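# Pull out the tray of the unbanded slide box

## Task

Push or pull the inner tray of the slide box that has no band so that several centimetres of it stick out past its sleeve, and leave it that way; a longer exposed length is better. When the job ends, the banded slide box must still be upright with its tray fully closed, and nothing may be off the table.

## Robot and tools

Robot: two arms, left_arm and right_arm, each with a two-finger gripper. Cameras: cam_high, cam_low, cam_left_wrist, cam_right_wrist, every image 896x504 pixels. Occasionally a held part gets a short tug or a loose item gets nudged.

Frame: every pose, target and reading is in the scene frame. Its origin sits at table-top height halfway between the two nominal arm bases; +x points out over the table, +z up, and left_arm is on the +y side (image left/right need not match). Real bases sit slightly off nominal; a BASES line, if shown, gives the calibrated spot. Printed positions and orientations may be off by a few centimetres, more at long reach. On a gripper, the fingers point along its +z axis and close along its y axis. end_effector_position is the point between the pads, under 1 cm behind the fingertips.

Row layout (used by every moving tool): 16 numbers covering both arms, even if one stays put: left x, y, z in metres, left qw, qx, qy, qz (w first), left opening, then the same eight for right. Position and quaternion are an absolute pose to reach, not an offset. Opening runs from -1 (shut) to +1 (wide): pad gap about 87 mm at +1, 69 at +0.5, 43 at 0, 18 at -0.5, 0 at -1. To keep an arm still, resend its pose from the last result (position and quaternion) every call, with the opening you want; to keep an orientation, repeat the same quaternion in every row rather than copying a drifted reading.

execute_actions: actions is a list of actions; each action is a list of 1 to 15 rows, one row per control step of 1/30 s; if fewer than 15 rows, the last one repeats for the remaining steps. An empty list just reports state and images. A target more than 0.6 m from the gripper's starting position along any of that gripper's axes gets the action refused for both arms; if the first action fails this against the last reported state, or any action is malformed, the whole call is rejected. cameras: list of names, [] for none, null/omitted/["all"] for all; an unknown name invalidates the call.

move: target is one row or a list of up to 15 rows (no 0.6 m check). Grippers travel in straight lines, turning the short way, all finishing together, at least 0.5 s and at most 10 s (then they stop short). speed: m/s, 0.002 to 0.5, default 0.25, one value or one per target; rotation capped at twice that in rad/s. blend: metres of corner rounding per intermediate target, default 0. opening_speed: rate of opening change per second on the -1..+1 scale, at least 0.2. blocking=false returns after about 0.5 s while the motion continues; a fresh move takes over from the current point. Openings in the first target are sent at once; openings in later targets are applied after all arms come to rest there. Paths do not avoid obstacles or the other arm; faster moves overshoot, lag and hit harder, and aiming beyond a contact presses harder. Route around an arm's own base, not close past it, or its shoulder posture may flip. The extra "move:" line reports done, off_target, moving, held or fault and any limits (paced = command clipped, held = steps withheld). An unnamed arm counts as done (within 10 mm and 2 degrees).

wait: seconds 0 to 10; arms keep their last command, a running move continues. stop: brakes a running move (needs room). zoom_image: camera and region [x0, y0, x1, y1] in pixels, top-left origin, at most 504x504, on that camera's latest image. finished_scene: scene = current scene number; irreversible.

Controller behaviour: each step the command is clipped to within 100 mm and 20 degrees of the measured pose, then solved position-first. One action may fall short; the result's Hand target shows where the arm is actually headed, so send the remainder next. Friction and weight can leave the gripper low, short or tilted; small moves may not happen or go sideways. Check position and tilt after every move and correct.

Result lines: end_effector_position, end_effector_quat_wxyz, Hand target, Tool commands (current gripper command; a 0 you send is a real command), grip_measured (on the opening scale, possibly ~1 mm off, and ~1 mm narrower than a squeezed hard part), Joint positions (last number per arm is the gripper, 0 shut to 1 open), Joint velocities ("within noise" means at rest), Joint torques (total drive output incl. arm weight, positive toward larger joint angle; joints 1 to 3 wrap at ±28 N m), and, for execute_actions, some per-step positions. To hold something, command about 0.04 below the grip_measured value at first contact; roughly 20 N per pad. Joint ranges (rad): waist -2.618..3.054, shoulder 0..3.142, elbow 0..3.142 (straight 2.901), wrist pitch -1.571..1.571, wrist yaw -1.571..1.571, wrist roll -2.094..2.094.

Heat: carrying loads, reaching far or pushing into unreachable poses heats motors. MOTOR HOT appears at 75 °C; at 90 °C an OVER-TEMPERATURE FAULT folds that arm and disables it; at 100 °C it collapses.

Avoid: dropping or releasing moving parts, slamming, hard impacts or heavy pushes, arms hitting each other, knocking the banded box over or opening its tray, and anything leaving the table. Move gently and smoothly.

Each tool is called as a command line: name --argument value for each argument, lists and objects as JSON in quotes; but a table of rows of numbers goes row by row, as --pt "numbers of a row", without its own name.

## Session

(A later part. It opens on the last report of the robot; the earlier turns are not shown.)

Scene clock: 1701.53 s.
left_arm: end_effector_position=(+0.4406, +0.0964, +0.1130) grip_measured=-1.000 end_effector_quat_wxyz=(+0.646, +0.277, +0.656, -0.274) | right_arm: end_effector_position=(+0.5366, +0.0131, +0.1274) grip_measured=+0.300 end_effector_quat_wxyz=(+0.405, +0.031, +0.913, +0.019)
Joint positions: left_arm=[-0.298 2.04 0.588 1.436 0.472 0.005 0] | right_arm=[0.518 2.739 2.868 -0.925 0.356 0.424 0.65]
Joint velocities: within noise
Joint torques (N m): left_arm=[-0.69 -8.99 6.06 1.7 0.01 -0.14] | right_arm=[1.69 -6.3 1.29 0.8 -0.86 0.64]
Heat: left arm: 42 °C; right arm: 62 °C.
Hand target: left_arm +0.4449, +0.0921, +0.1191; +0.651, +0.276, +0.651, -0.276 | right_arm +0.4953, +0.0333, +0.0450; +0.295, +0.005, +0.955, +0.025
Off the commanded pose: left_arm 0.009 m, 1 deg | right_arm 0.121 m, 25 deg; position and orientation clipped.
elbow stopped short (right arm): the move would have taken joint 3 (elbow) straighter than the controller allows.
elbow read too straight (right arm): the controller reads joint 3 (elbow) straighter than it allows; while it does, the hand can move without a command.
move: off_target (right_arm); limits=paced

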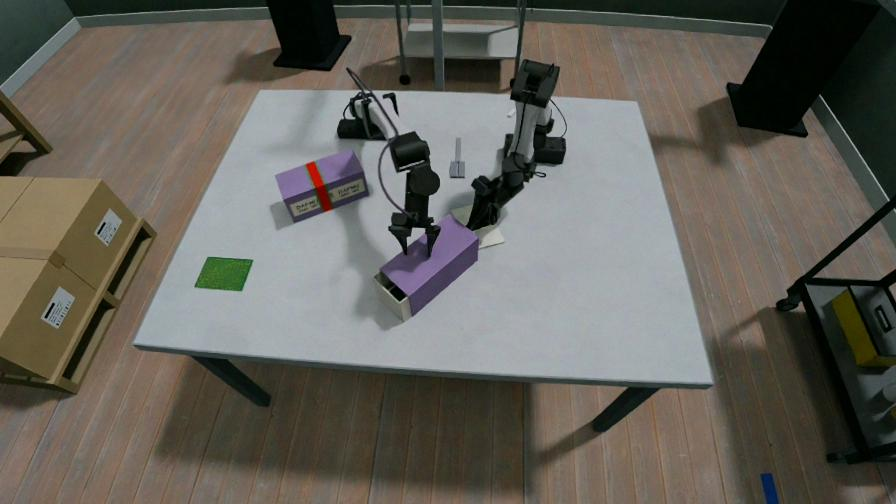

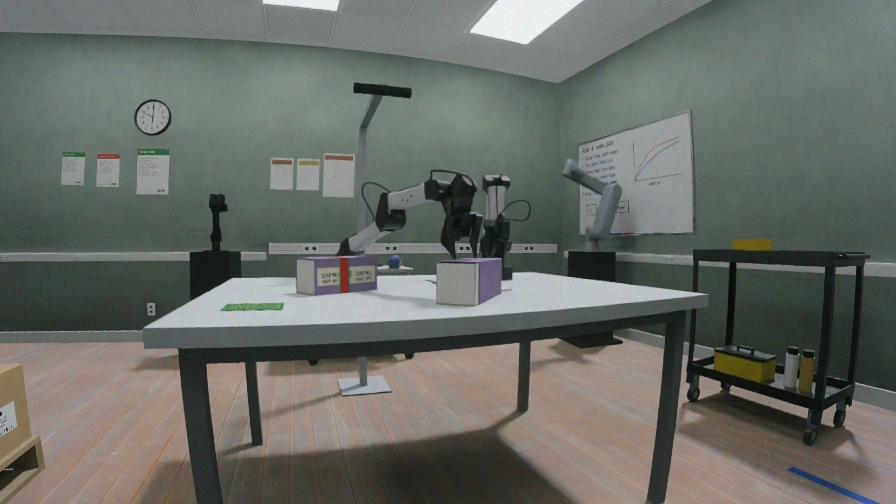

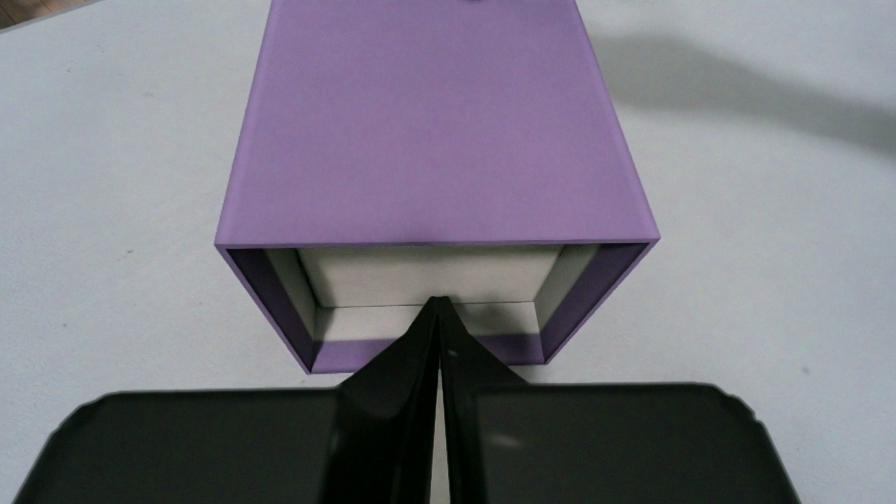

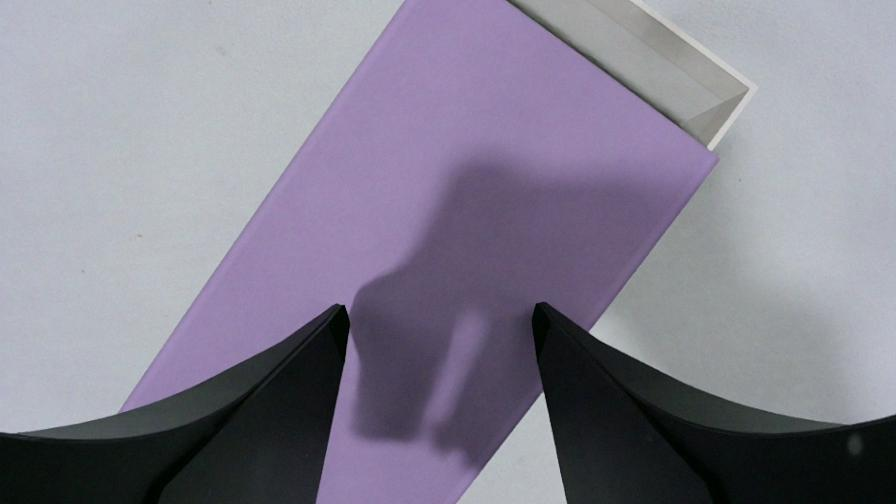

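move --pt "0.413 0.126 0.119 0.651 0.276 0.651 -0.276 -1 0.530 0.012 0.17 0.4 0.03 0.91 0.02 0.3" --pt "0.413 0.126 0.119 0.651 0.276 0.651 -0.276 -1 0.53 0.012 0.145 0.39 0.0 0.92 0.02 0.3" --speed 0.1 --cameras '["cam_right_wrist"]'

move --pt "0.413 0.126 0.119 0.651 0.276 0.651 -0.276 -1 0.47 0.0 0.02 0.2 0 0.98 0.0 0.3" --pt "0.413 0.126 0.119 0.651 0.276 0.651 -0.276 -1 0.425 -0.035 0.02 0.2 0 0.98 0.0 0.3" --speed 0.06

zoom_image --camera "cam_high" --region '[320, 180, 520, 340]'

Scene clock: 1736.67 s.
left_arm: end_effector_position=(+0.4140, +0.1245, +0.1049) grip_measured=-1.000 end_effector_quat_wxyz=(+0.639, +0.274, +0.664, -0.274) | right_arm: end_effector_position=(+0.5318, +0.0117, +0.1301) grip_measured=+0.300 end_effector_quat_wxyz=(+0.399, +0.001, +0.917, +0.012)
Joint positions: left_arm=[-0.233 2.002 0.45 1.514 0.532 0.005 0] | right_arm=[0.519 2.72 2.849 -0.937 0.34 0.368 0.65]
Joint velocities: within noise
Joint torques (N m): left_arm=[0.66 -11.12 2.63 1.88 0.11 -0.1] | right_arm=[-1.11 -14.27 7.32 1.56 -0.13 -0.02]
Heat: left arm: 39 °C; right arm: 53 °C.
Hand target: left_arm +0.4131, +0.1258, +0.1185; +0.651, +0.276, +0.651, -0.276 | right_arm +0.5297, +0.0117, +0.1447; +0.401, -0.001, +0.916, +0.025
Off the commanded pose: left_arm 0.014 m, 2 deg | right_arm 0.015 m, 1 deg.
elbow stopped short (right arm): the move would have taken joint 3 (elbow) straighter than the controller allows.
move: off_target (left_arm, right_arm)
Images, in order (width x height): cam_right_wrist 896x504.

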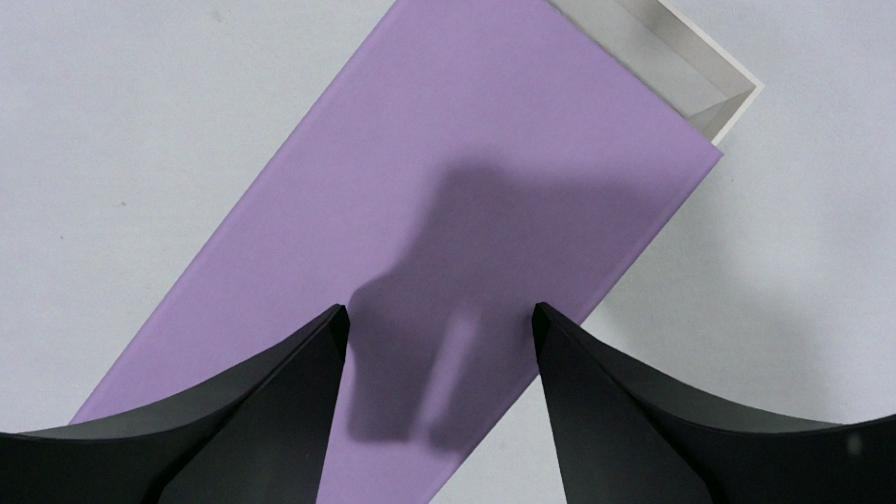

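Scene clock: 1741.77 s.
left_arm: end_effector_position=(+0.4139, +0.1244, +0.1051) grip_measured=-1.000 end_effector_quat_wxyz=(+0.639, +0.275, +0.664, -0.275) | right_arm: end_effector_position=(+0.5203, +0.0015, +0.1284) grip_measured=+0.300 end_effector_quat_wxyz=(+0.361, +0.017, +0.931, +0.051)
Joint positions: left_arm=[-0.233 2.002 0.45 1.515 0.533 0.005 0] | right_arm=[0.48 2.605 2.652 -0.901 0.229 0.415 0.65]
Joint velocities: within noise
Joint torques (N m): left_arm=[0.94 -11.25 2.61 1.92 0.17 -0.08] | right_arm=[-1.18 -9.57 1.21 -0.73 -0.4 0.19]
Heat: left arm: 39 °C; right arm: 53 °C.
Hand target: left_arm +0.4131, +0.1258, +0.1186; +0.651, +0.276, +0.651, -0.276 | right_arm +0.4649, -0.0193, +0.0658; +0.222, +0.004, +0.975, +0.009
Off the commanded pose: left_arm 0.014 m, 2 deg | right_arm 0.149 m, 20 deg; position and orientation clipped.
move: off_target (left_arm, right_arm); limits=paced

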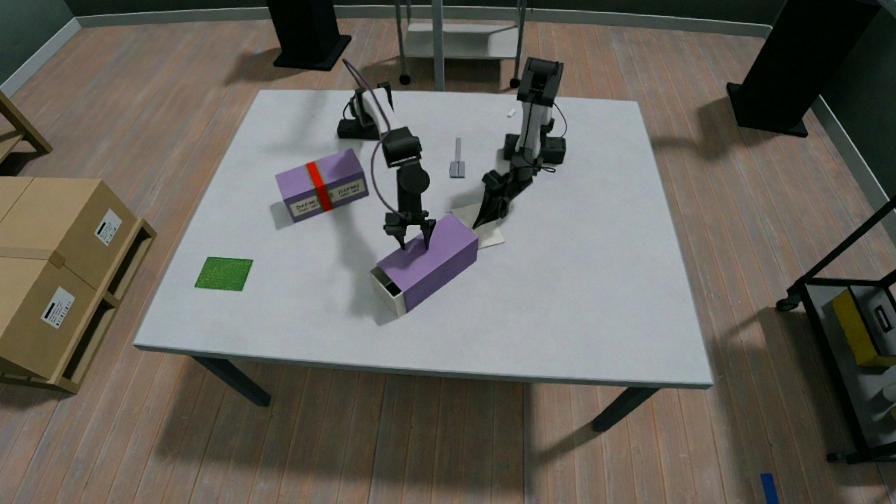

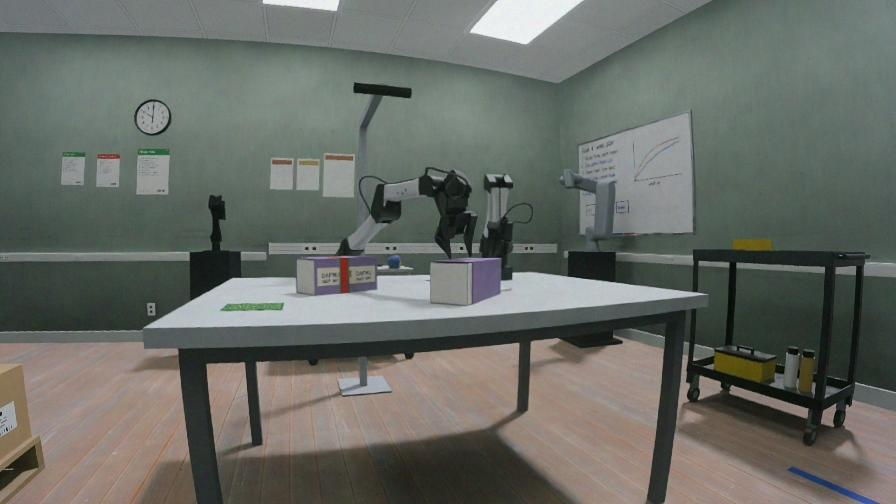

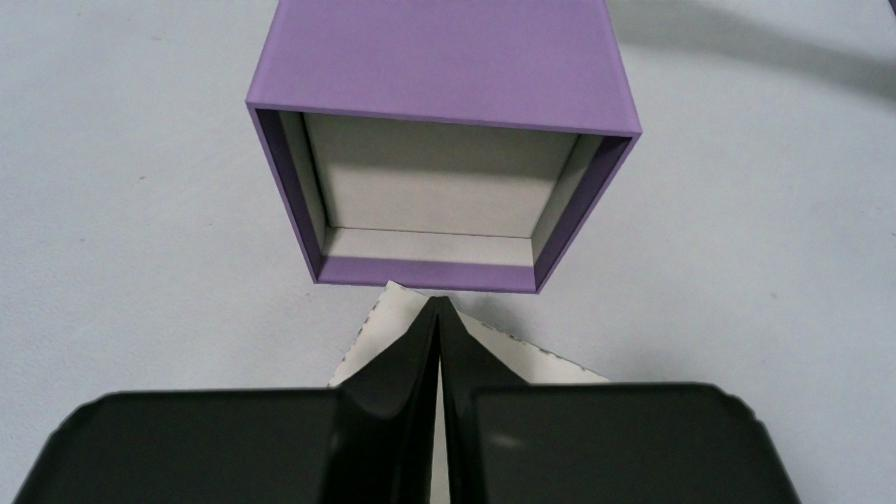

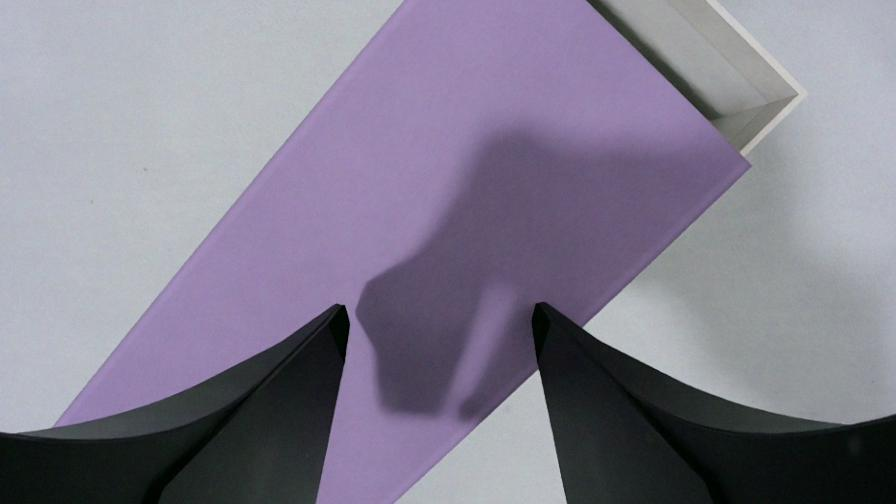

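Scaled by 2.520 from the camera's 896x504 image, which has a finer 1280x720 frame.

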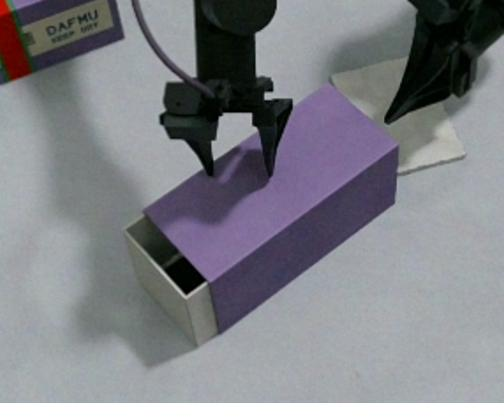

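move --pt "0.452 0.086 0.119 0.651 0.276 0.651 -0.276 -1 0.455 0.045 0.02 0.2 0 0.98 0.0 0.3" --speed 0.06

move --pt "0.473 0.063 0.119 0.651 0.276 0.651 -0.276 -1 0.455 0.045 0.02 0.2 0 0.98 0.0 0.3" --speed 0.04

zoom_image --camera "cam_high" --region '[320, 180, 520, 340]'

Scene clock: 1756.87 s.
left_arm: end_effector_position=(+0.4481, +0.0899, +0.1230) grip_measured=-1.000 end_effector_quat_wxyz=(+0.654, +0.278, +0.648, -0.274) | right_arm: end_effector_position=(+0.5200, +0.0068, +0.1260) grip_measured=+0.300 end_effector_quat_wxyz=(+0.382, +0.033, +0.924, +0.003)
Joint positions: left_arm=[-0.309 2.033 0.624 1.415 0.461 0.005 0] | right_arm=[0.525 2.673 2.766 -0.956 0.37 0.443 0.65]
Joint velocities: within noise
Joint torques (N m): left_arm=[-0.68 -7.19 6.48 1.7 -0.03 -0.14] | right_arm=[2.41 -6.15 3.49 0.25 -1.11 0.66]
Heat: left arm: 39 °C; right arm: 53 °C.
Hand target: left_arm +0.4518, +0.0861, +0.1191; +0.651, +0.276, +0.651, -0.276 | right_arm +0.4696, +0.0318, +0.0521; +0.261, +0.005, +0.965, +0.015
Off the commanded pose: left_arm 0.007 m, 1 deg | right_arm 0.130 m, 22 deg; position and orientation clipped.
move: off_target (right_arm); limits=paced

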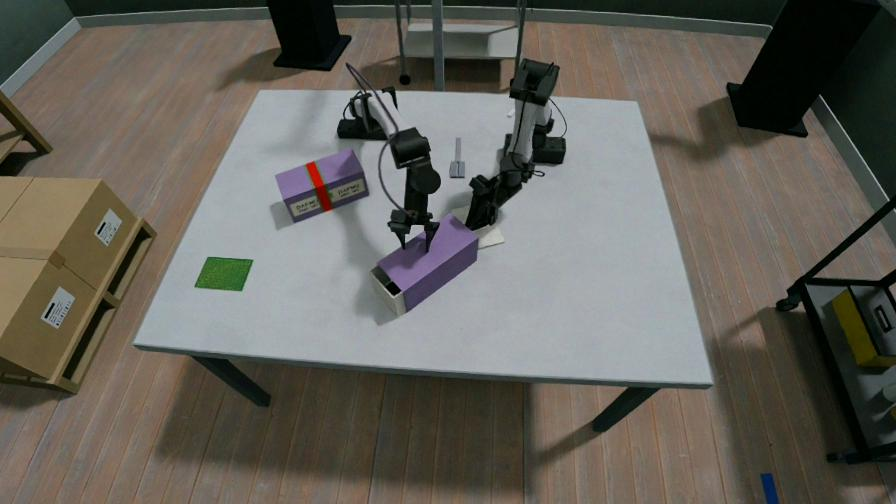

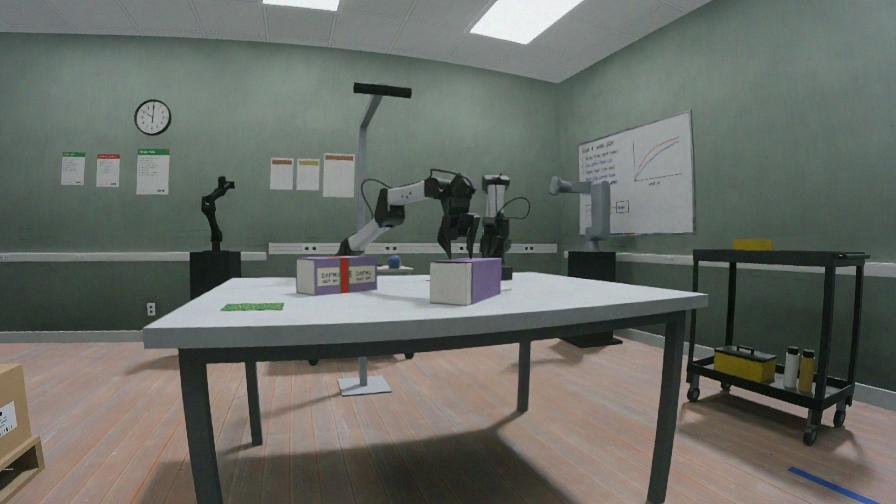

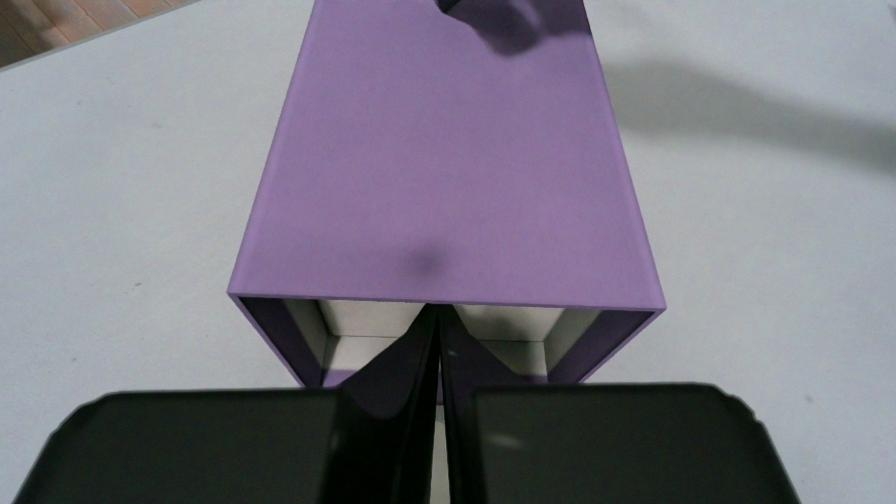

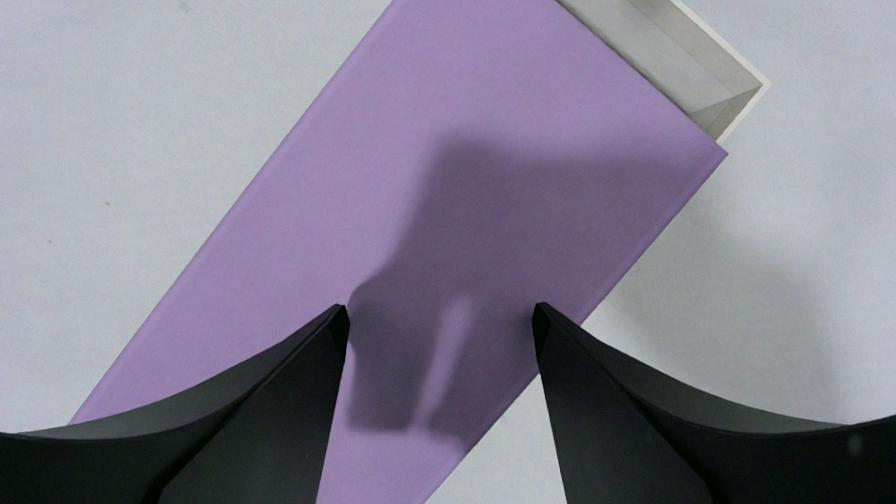

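Scene clock: 1758.90 s.
left_arm: end_effector_position=(+0.4696, +0.0802, +0.1157) grip_measured=-1.000 end_effector_quat_wxyz=(+0.649, +0.267, +0.661, -0.264) | right_arm: end_effector_position=(+0.5204, +0.0069, +0.1253) grip_measured=+0.300 end_effector_quat_wxyz=(+0.385, +0.038, +0.922, -0.002)
Joint positions: left_arm=[-0.33 2.082 0.72 1.344 0.409 0.005 0] | right_arm=[0.529 2.669 2.751 -0.944 0.386 0.451 0.65]
Joint velocities: within noise
Joint torques (N m): left_arm=[-2.77 -7.64 8.7 1.78 0.12 -0.11] | right_arm=[2.29 -6.28 3.55 0.22 -1.17 0.67]
Heat: left arm: 38 °C; right arm: 53 °C.
Hand target: left_arm +0.4719, +0.0635, +0.1194; +0.651, +0.276, +0.651, -0.276 | right_arm +0.4695, +0.0319, +0.0518; +0.263, +0.007, +0.965, +0.013
Off the commanded pose: left_arm 0.018 m, 2 deg | right_arm 0.130 m, 23 deg; position and orientation clipped.
move: off_target (left_arm, right_arm); limits=paced

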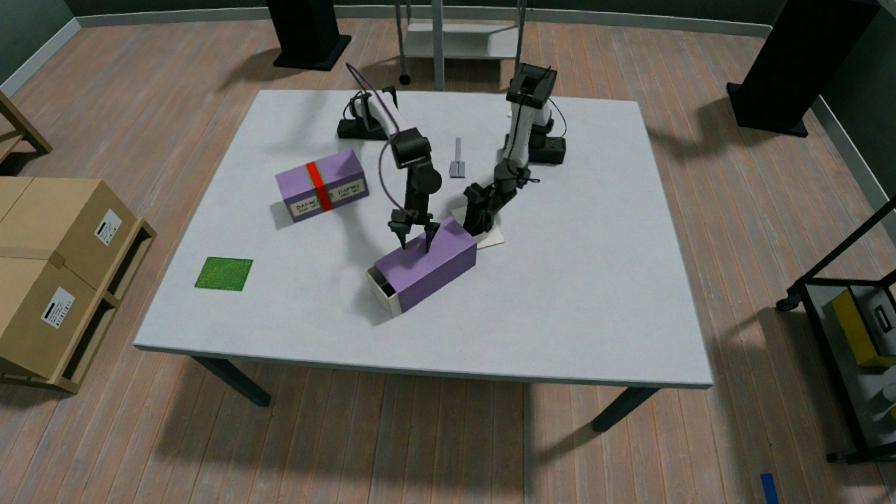

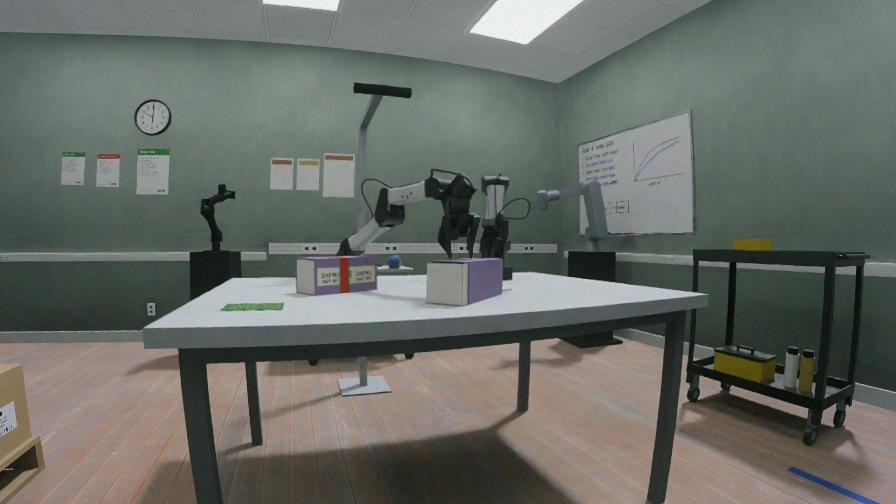

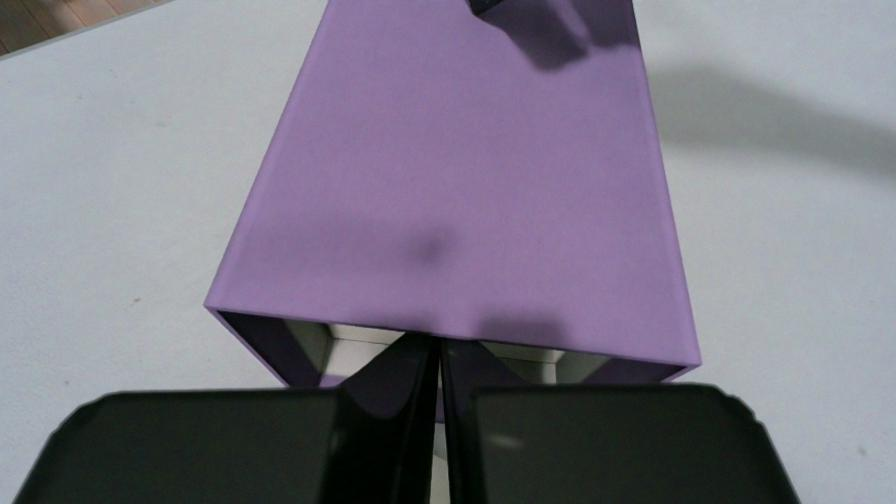

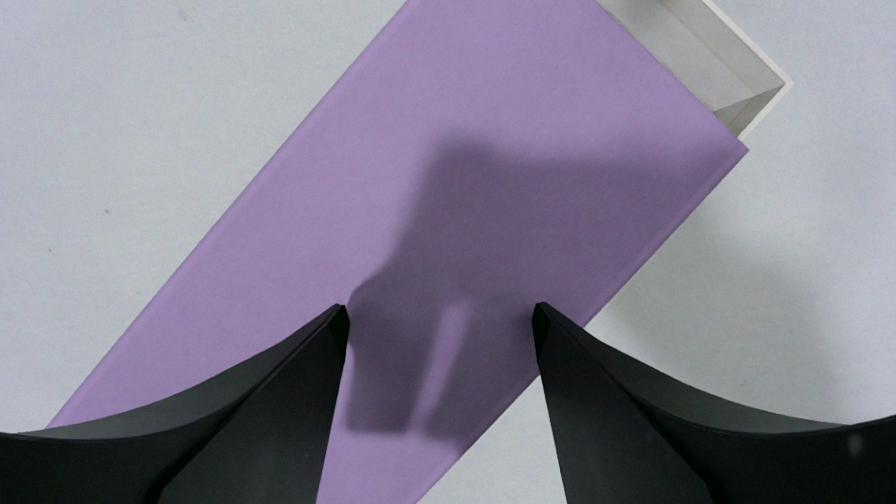

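Scaled by 2.520 from the camera's 896x504 image, which has a finer 1280x720 frame.

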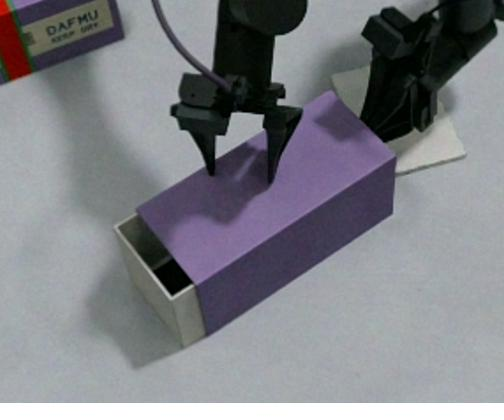

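move --pt "0.474 0.040 0.117 0.645 0.29 0.645 -0.29 -1 0.455 0.045 0.02 0.2 0 0.98 0.0 0.3" --speed 0.04

zoom_image --camera "cam_high" --region '[320, 180, 520, 340]'

Scene clock: 1768.93 s.
left_arm: end_effector_position=(+0.4694, +0.0571, +0.1068) grip_measured=-1.000 end_effector_quat_wxyz=(+0.636, +0.279, +0.665, -0.275) | right_arm: end_effector_position=(+0.5210, +0.0066, +0.1254) grip_measured=+0.300 end_effector_quat_wxyz=(+0.388, +0.041, +0.921, -0.003)
Joint positions: left_arm=[-0.377 2.119 0.773 1.303 0.397 0.005 0] | right_arm=[0.53 2.663 2.737 -0.934 0.394 0.455 0.65]
Joint velocities: within noise
Joint torques (N m): left_arm=[-2.09 -8.25 9.02 1.91 0.25 -0.11] | right_arm=[2.25 -6.3 3.73 0.18 -1.2 0.63]
Heat: left arm: 37 °C; right arm: 50 °C.
Hand target: left_arm +0.4728, +0.0408, +0.1173; +0.645, +0.290, +0.645, -0.290 | right_arm +0.4699, +0.0317, +0.0521; +0.264, +0.008, +0.964, +0.012
Off the commanded pose: left_arm 0.020 m, 3 deg | right_arm 0.130 m, 23 deg; position and orientation clipped.
move: off_target (left_arm, right_arm); limits=paced

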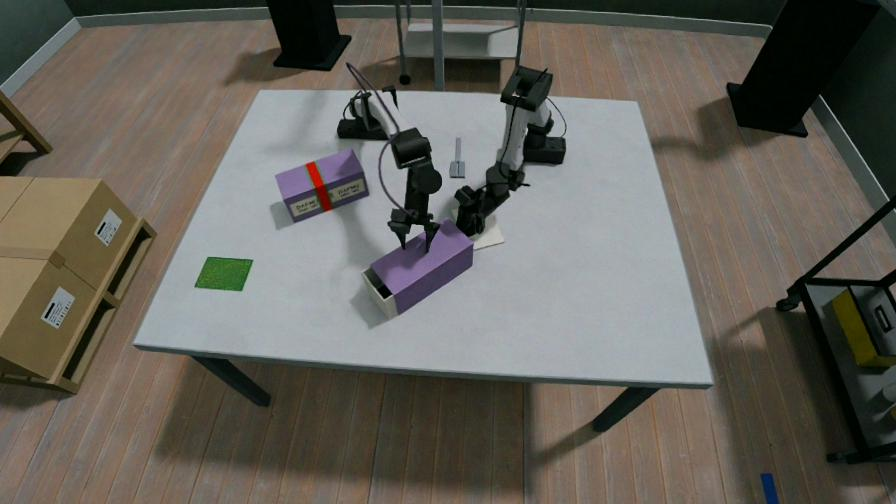

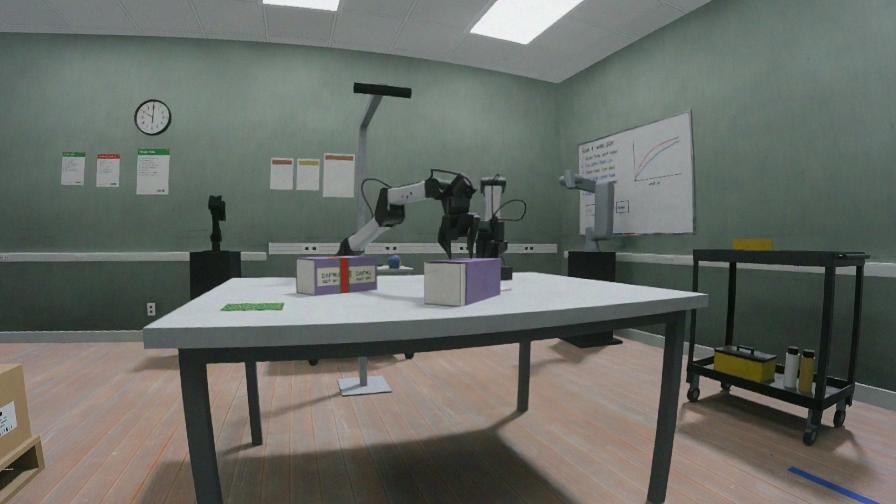

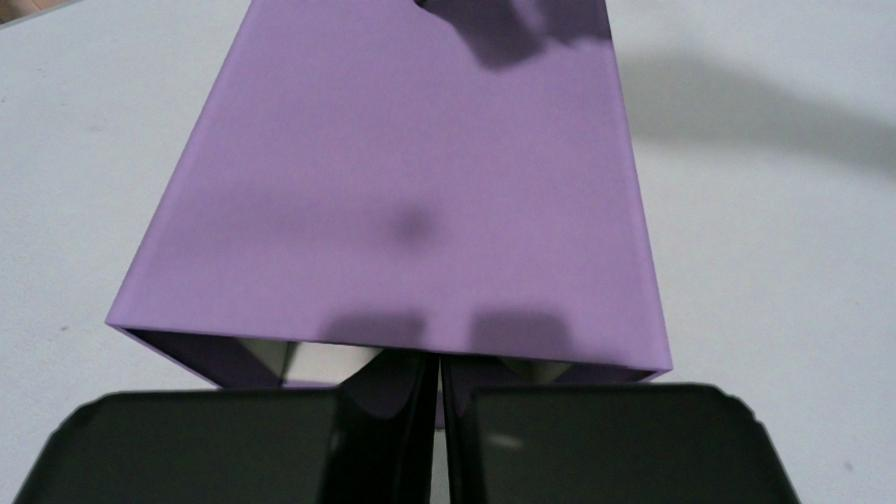

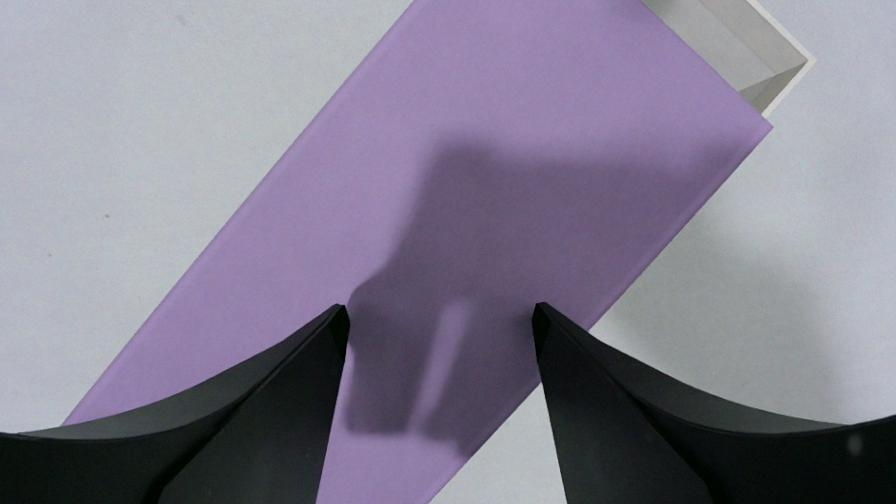

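Scaled by 2.520 from the camera's 896x504 image, which has a finer 1280x720 frame.

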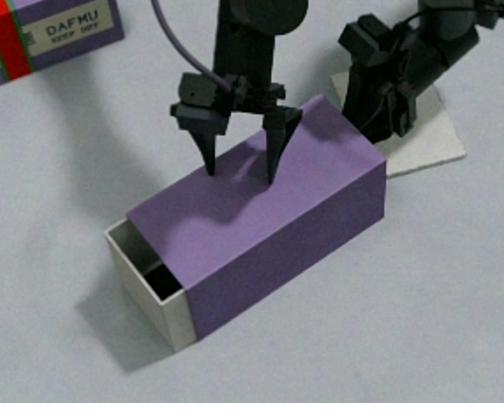

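move --pt "0.455 0.079 0.112 0.6355 0.310 0.6355 -0.310 -1 0.455 0.045 0.02 0.2 0 0.98 0.0 0.3" --pt "0.455 0.079 0.112 0.6355 0.310 0.6355 -0.310 -0.3 0.455 0.045 0.02 0.2 0 0.98 0.0 0.3" --speed 0.05

Scene clock: 1812.00 s.
left_arm: end_effector_position=(+0.4573, +0.0771, +0.1091) grip_measured=-0.300 end_effector_quat_wxyz=(+0.634, +0.309, +0.639, -0.307) | right_arm: end_effector_position=(+0.5217, +0.0068, +0.1259) grip_measured=+0.300 end_effector_quat_wxyz=(+0.389, +0.043, +0.920, -0.003)
Joint positions: left_arm=[-0.291 2.119 0.72 1.39 0.579 0.005 0.35] | right_arm=[0.53 2.662 2.736 -0.93 0.395 0.457 0.65]
Joint velocities: within noise
Joint torques (N m): left_arm=[0.58 -10.62 3.59 1.83 0.24 -0.09] | right_arm=[2.26 -6.37 3.66 0.16 -1.2 0.61]
Heat: left arm: 37 °C; right arm: 45 °C.
Hand target: left_arm +0.4551, +0.0790, +0.1120; +0.636, +0.310, +0.636, -0.310 | right_arm +0.4705, +0.0316, +0.0527; +0.266, +0.009, +0.964, +0.012
Off the commanded pose: left_arm 0.004 m, 1 deg | right_arm 0.131 m, 23 deg; position and orientation clipped.
move: off_target (right_arm); limits=paced

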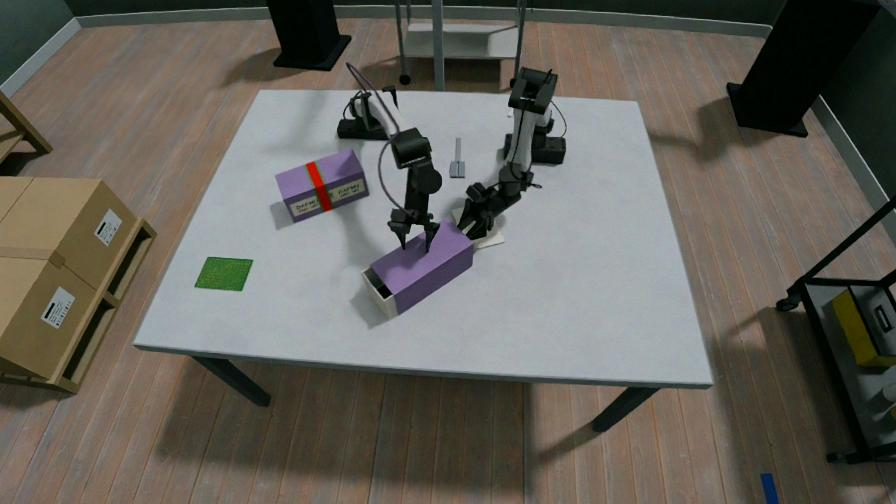

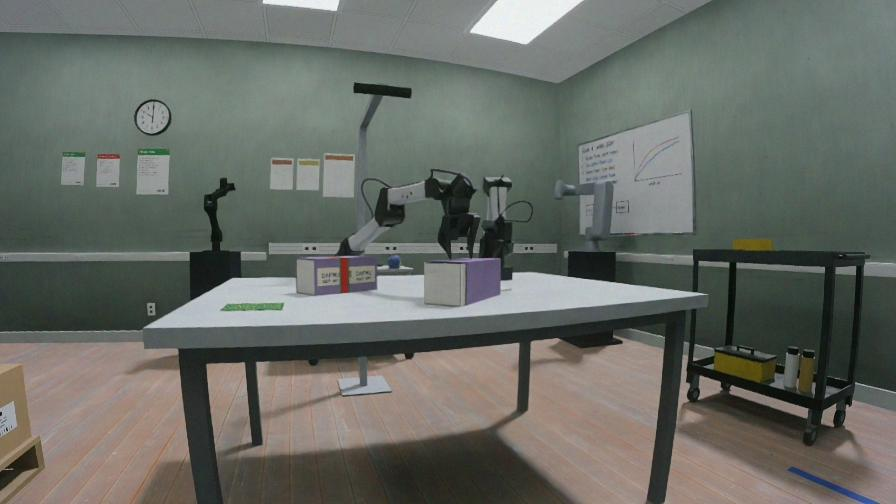

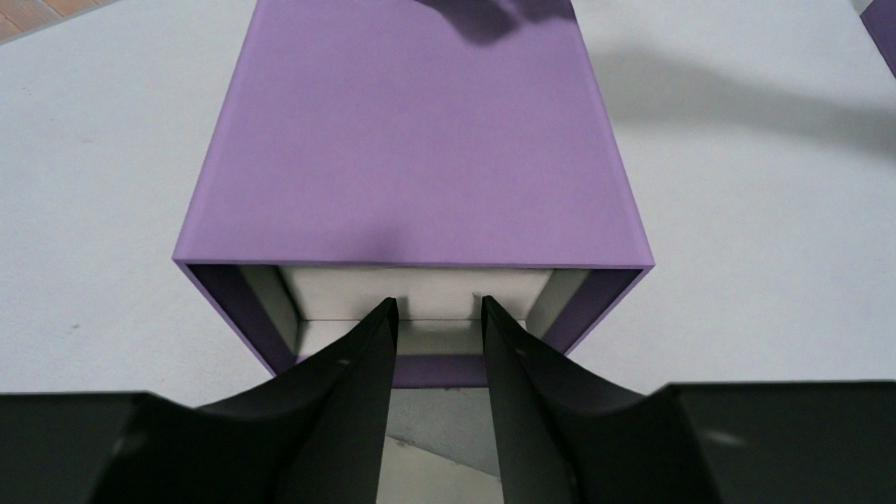

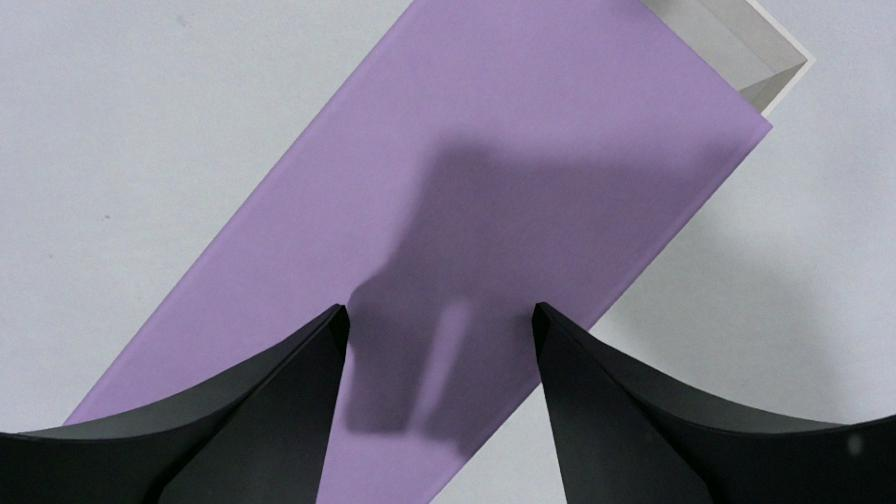

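move --pt "0.460 0.083 0.115 0.6355 0.310 0.6355 -0.310 -0.3 0.475 0.035 0.00 0.25 0 0.968 0.0 0.3" --pt "0.493 0.042 0.115 0.6355 0.310 0.6355 -0.310 -0.3 0.475 0.035 0.00 0.25 0 0.968 0.0 0.3" --speed 0.04

zoom_image --camera "cam_high" --region '[320, 180, 520, 340]'

Scene clock: 1825.17 s.
left_arm: end_effector_position=(+0.4871, +0.0586, +0.1061) grip_measured=-0.300 end_effector_quat_wxyz=(+0.625, +0.304, +0.653, -0.303) | right_arm: end_effector_position=(+0.5334, +0.0033, +0.1252) grip_measured=+0.300 end_effector_quat_wxyz=(+0.403, +0.036, +0.914, -0.005)
Joint positions: left_arm=[-0.319 2.171 0.873 1.256 0.536 0.005 0.35] | right_arm=[0.519 2.692 2.771 -0.901 0.398 0.422 0.65]
Joint velocities: within noise
Joint torques (N m): left_arm=[-2.8 -8.77 9.21 1.9 0.03 -0.1] | right_arm=[0.87 -5.87 2.96 0.45 -1.21 0.56]
Heat: left arm: 37 °C; right arm: 44 °C.
Hand target: left_arm +0.4917, +0.0426, +0.1152; +0.635, +0.310, +0.636, -0.310 | right_arm +0.4898, +0.0216, +0.0445; +0.283, +0.004, +0.959, +0.011
Off the commanded pose: left_arm 0.020 m, 3 deg | right_arm 0.142 m, 19 deg; position clipped.
move: off_target (left_arm, right_arm); limits=paced

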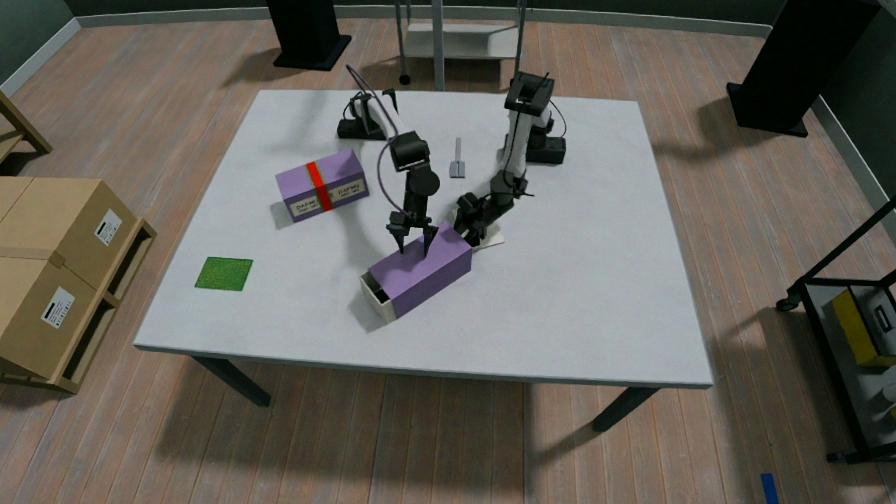

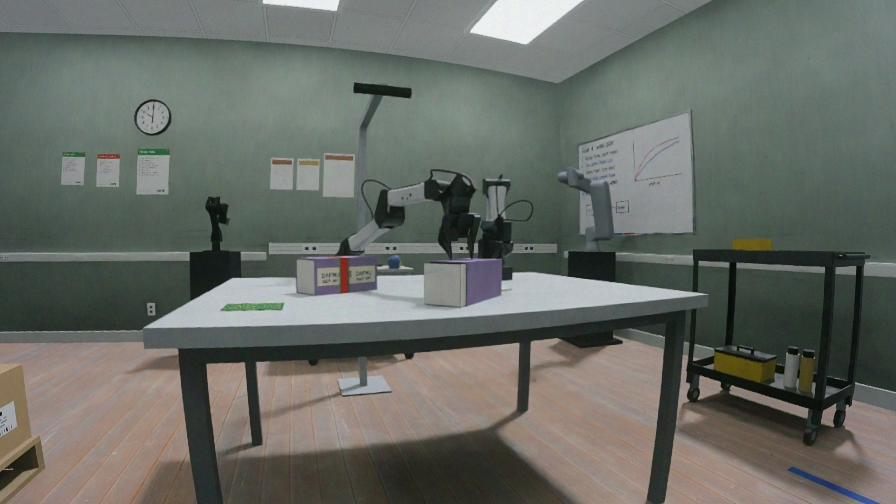

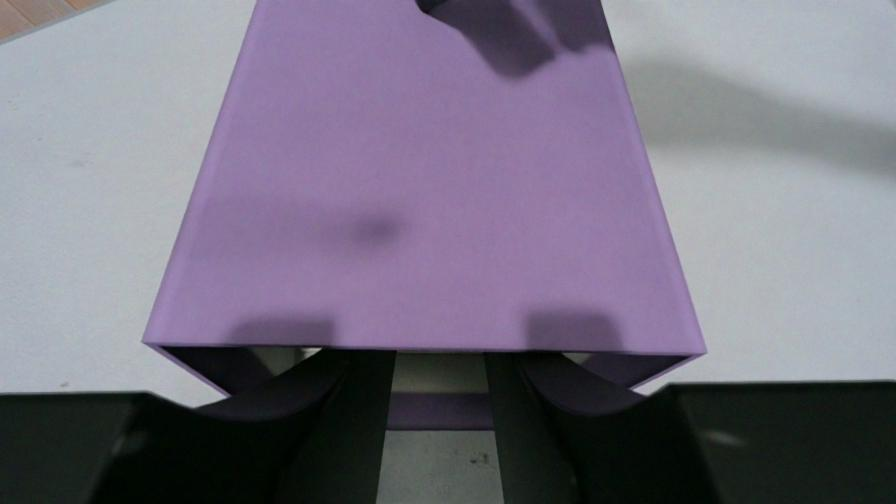

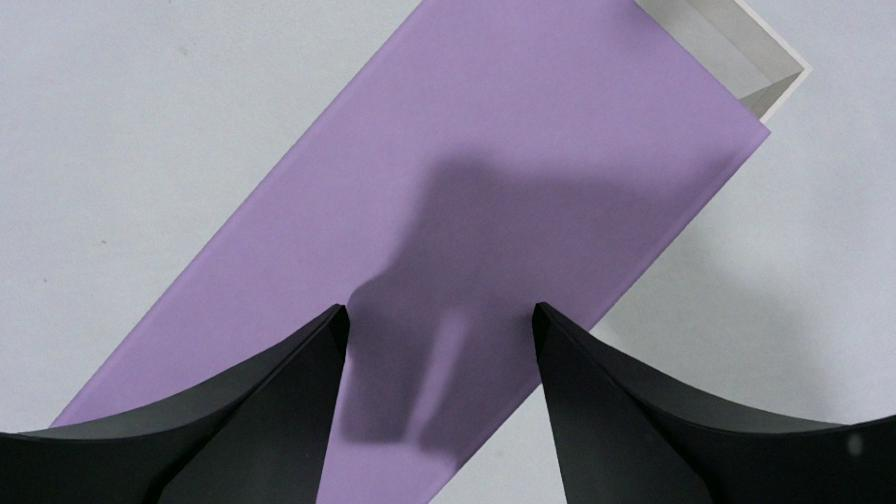

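Scaled by 2.520 from the camera's 896x504 image, which has a finer 1280x720 frame.

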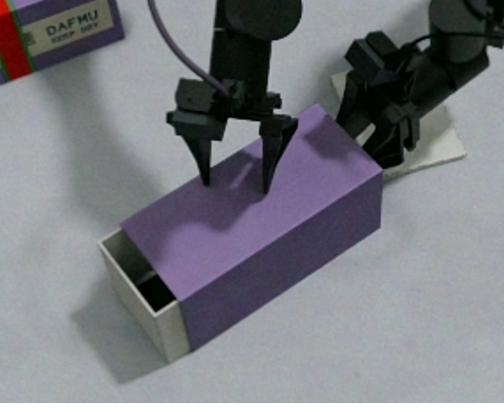

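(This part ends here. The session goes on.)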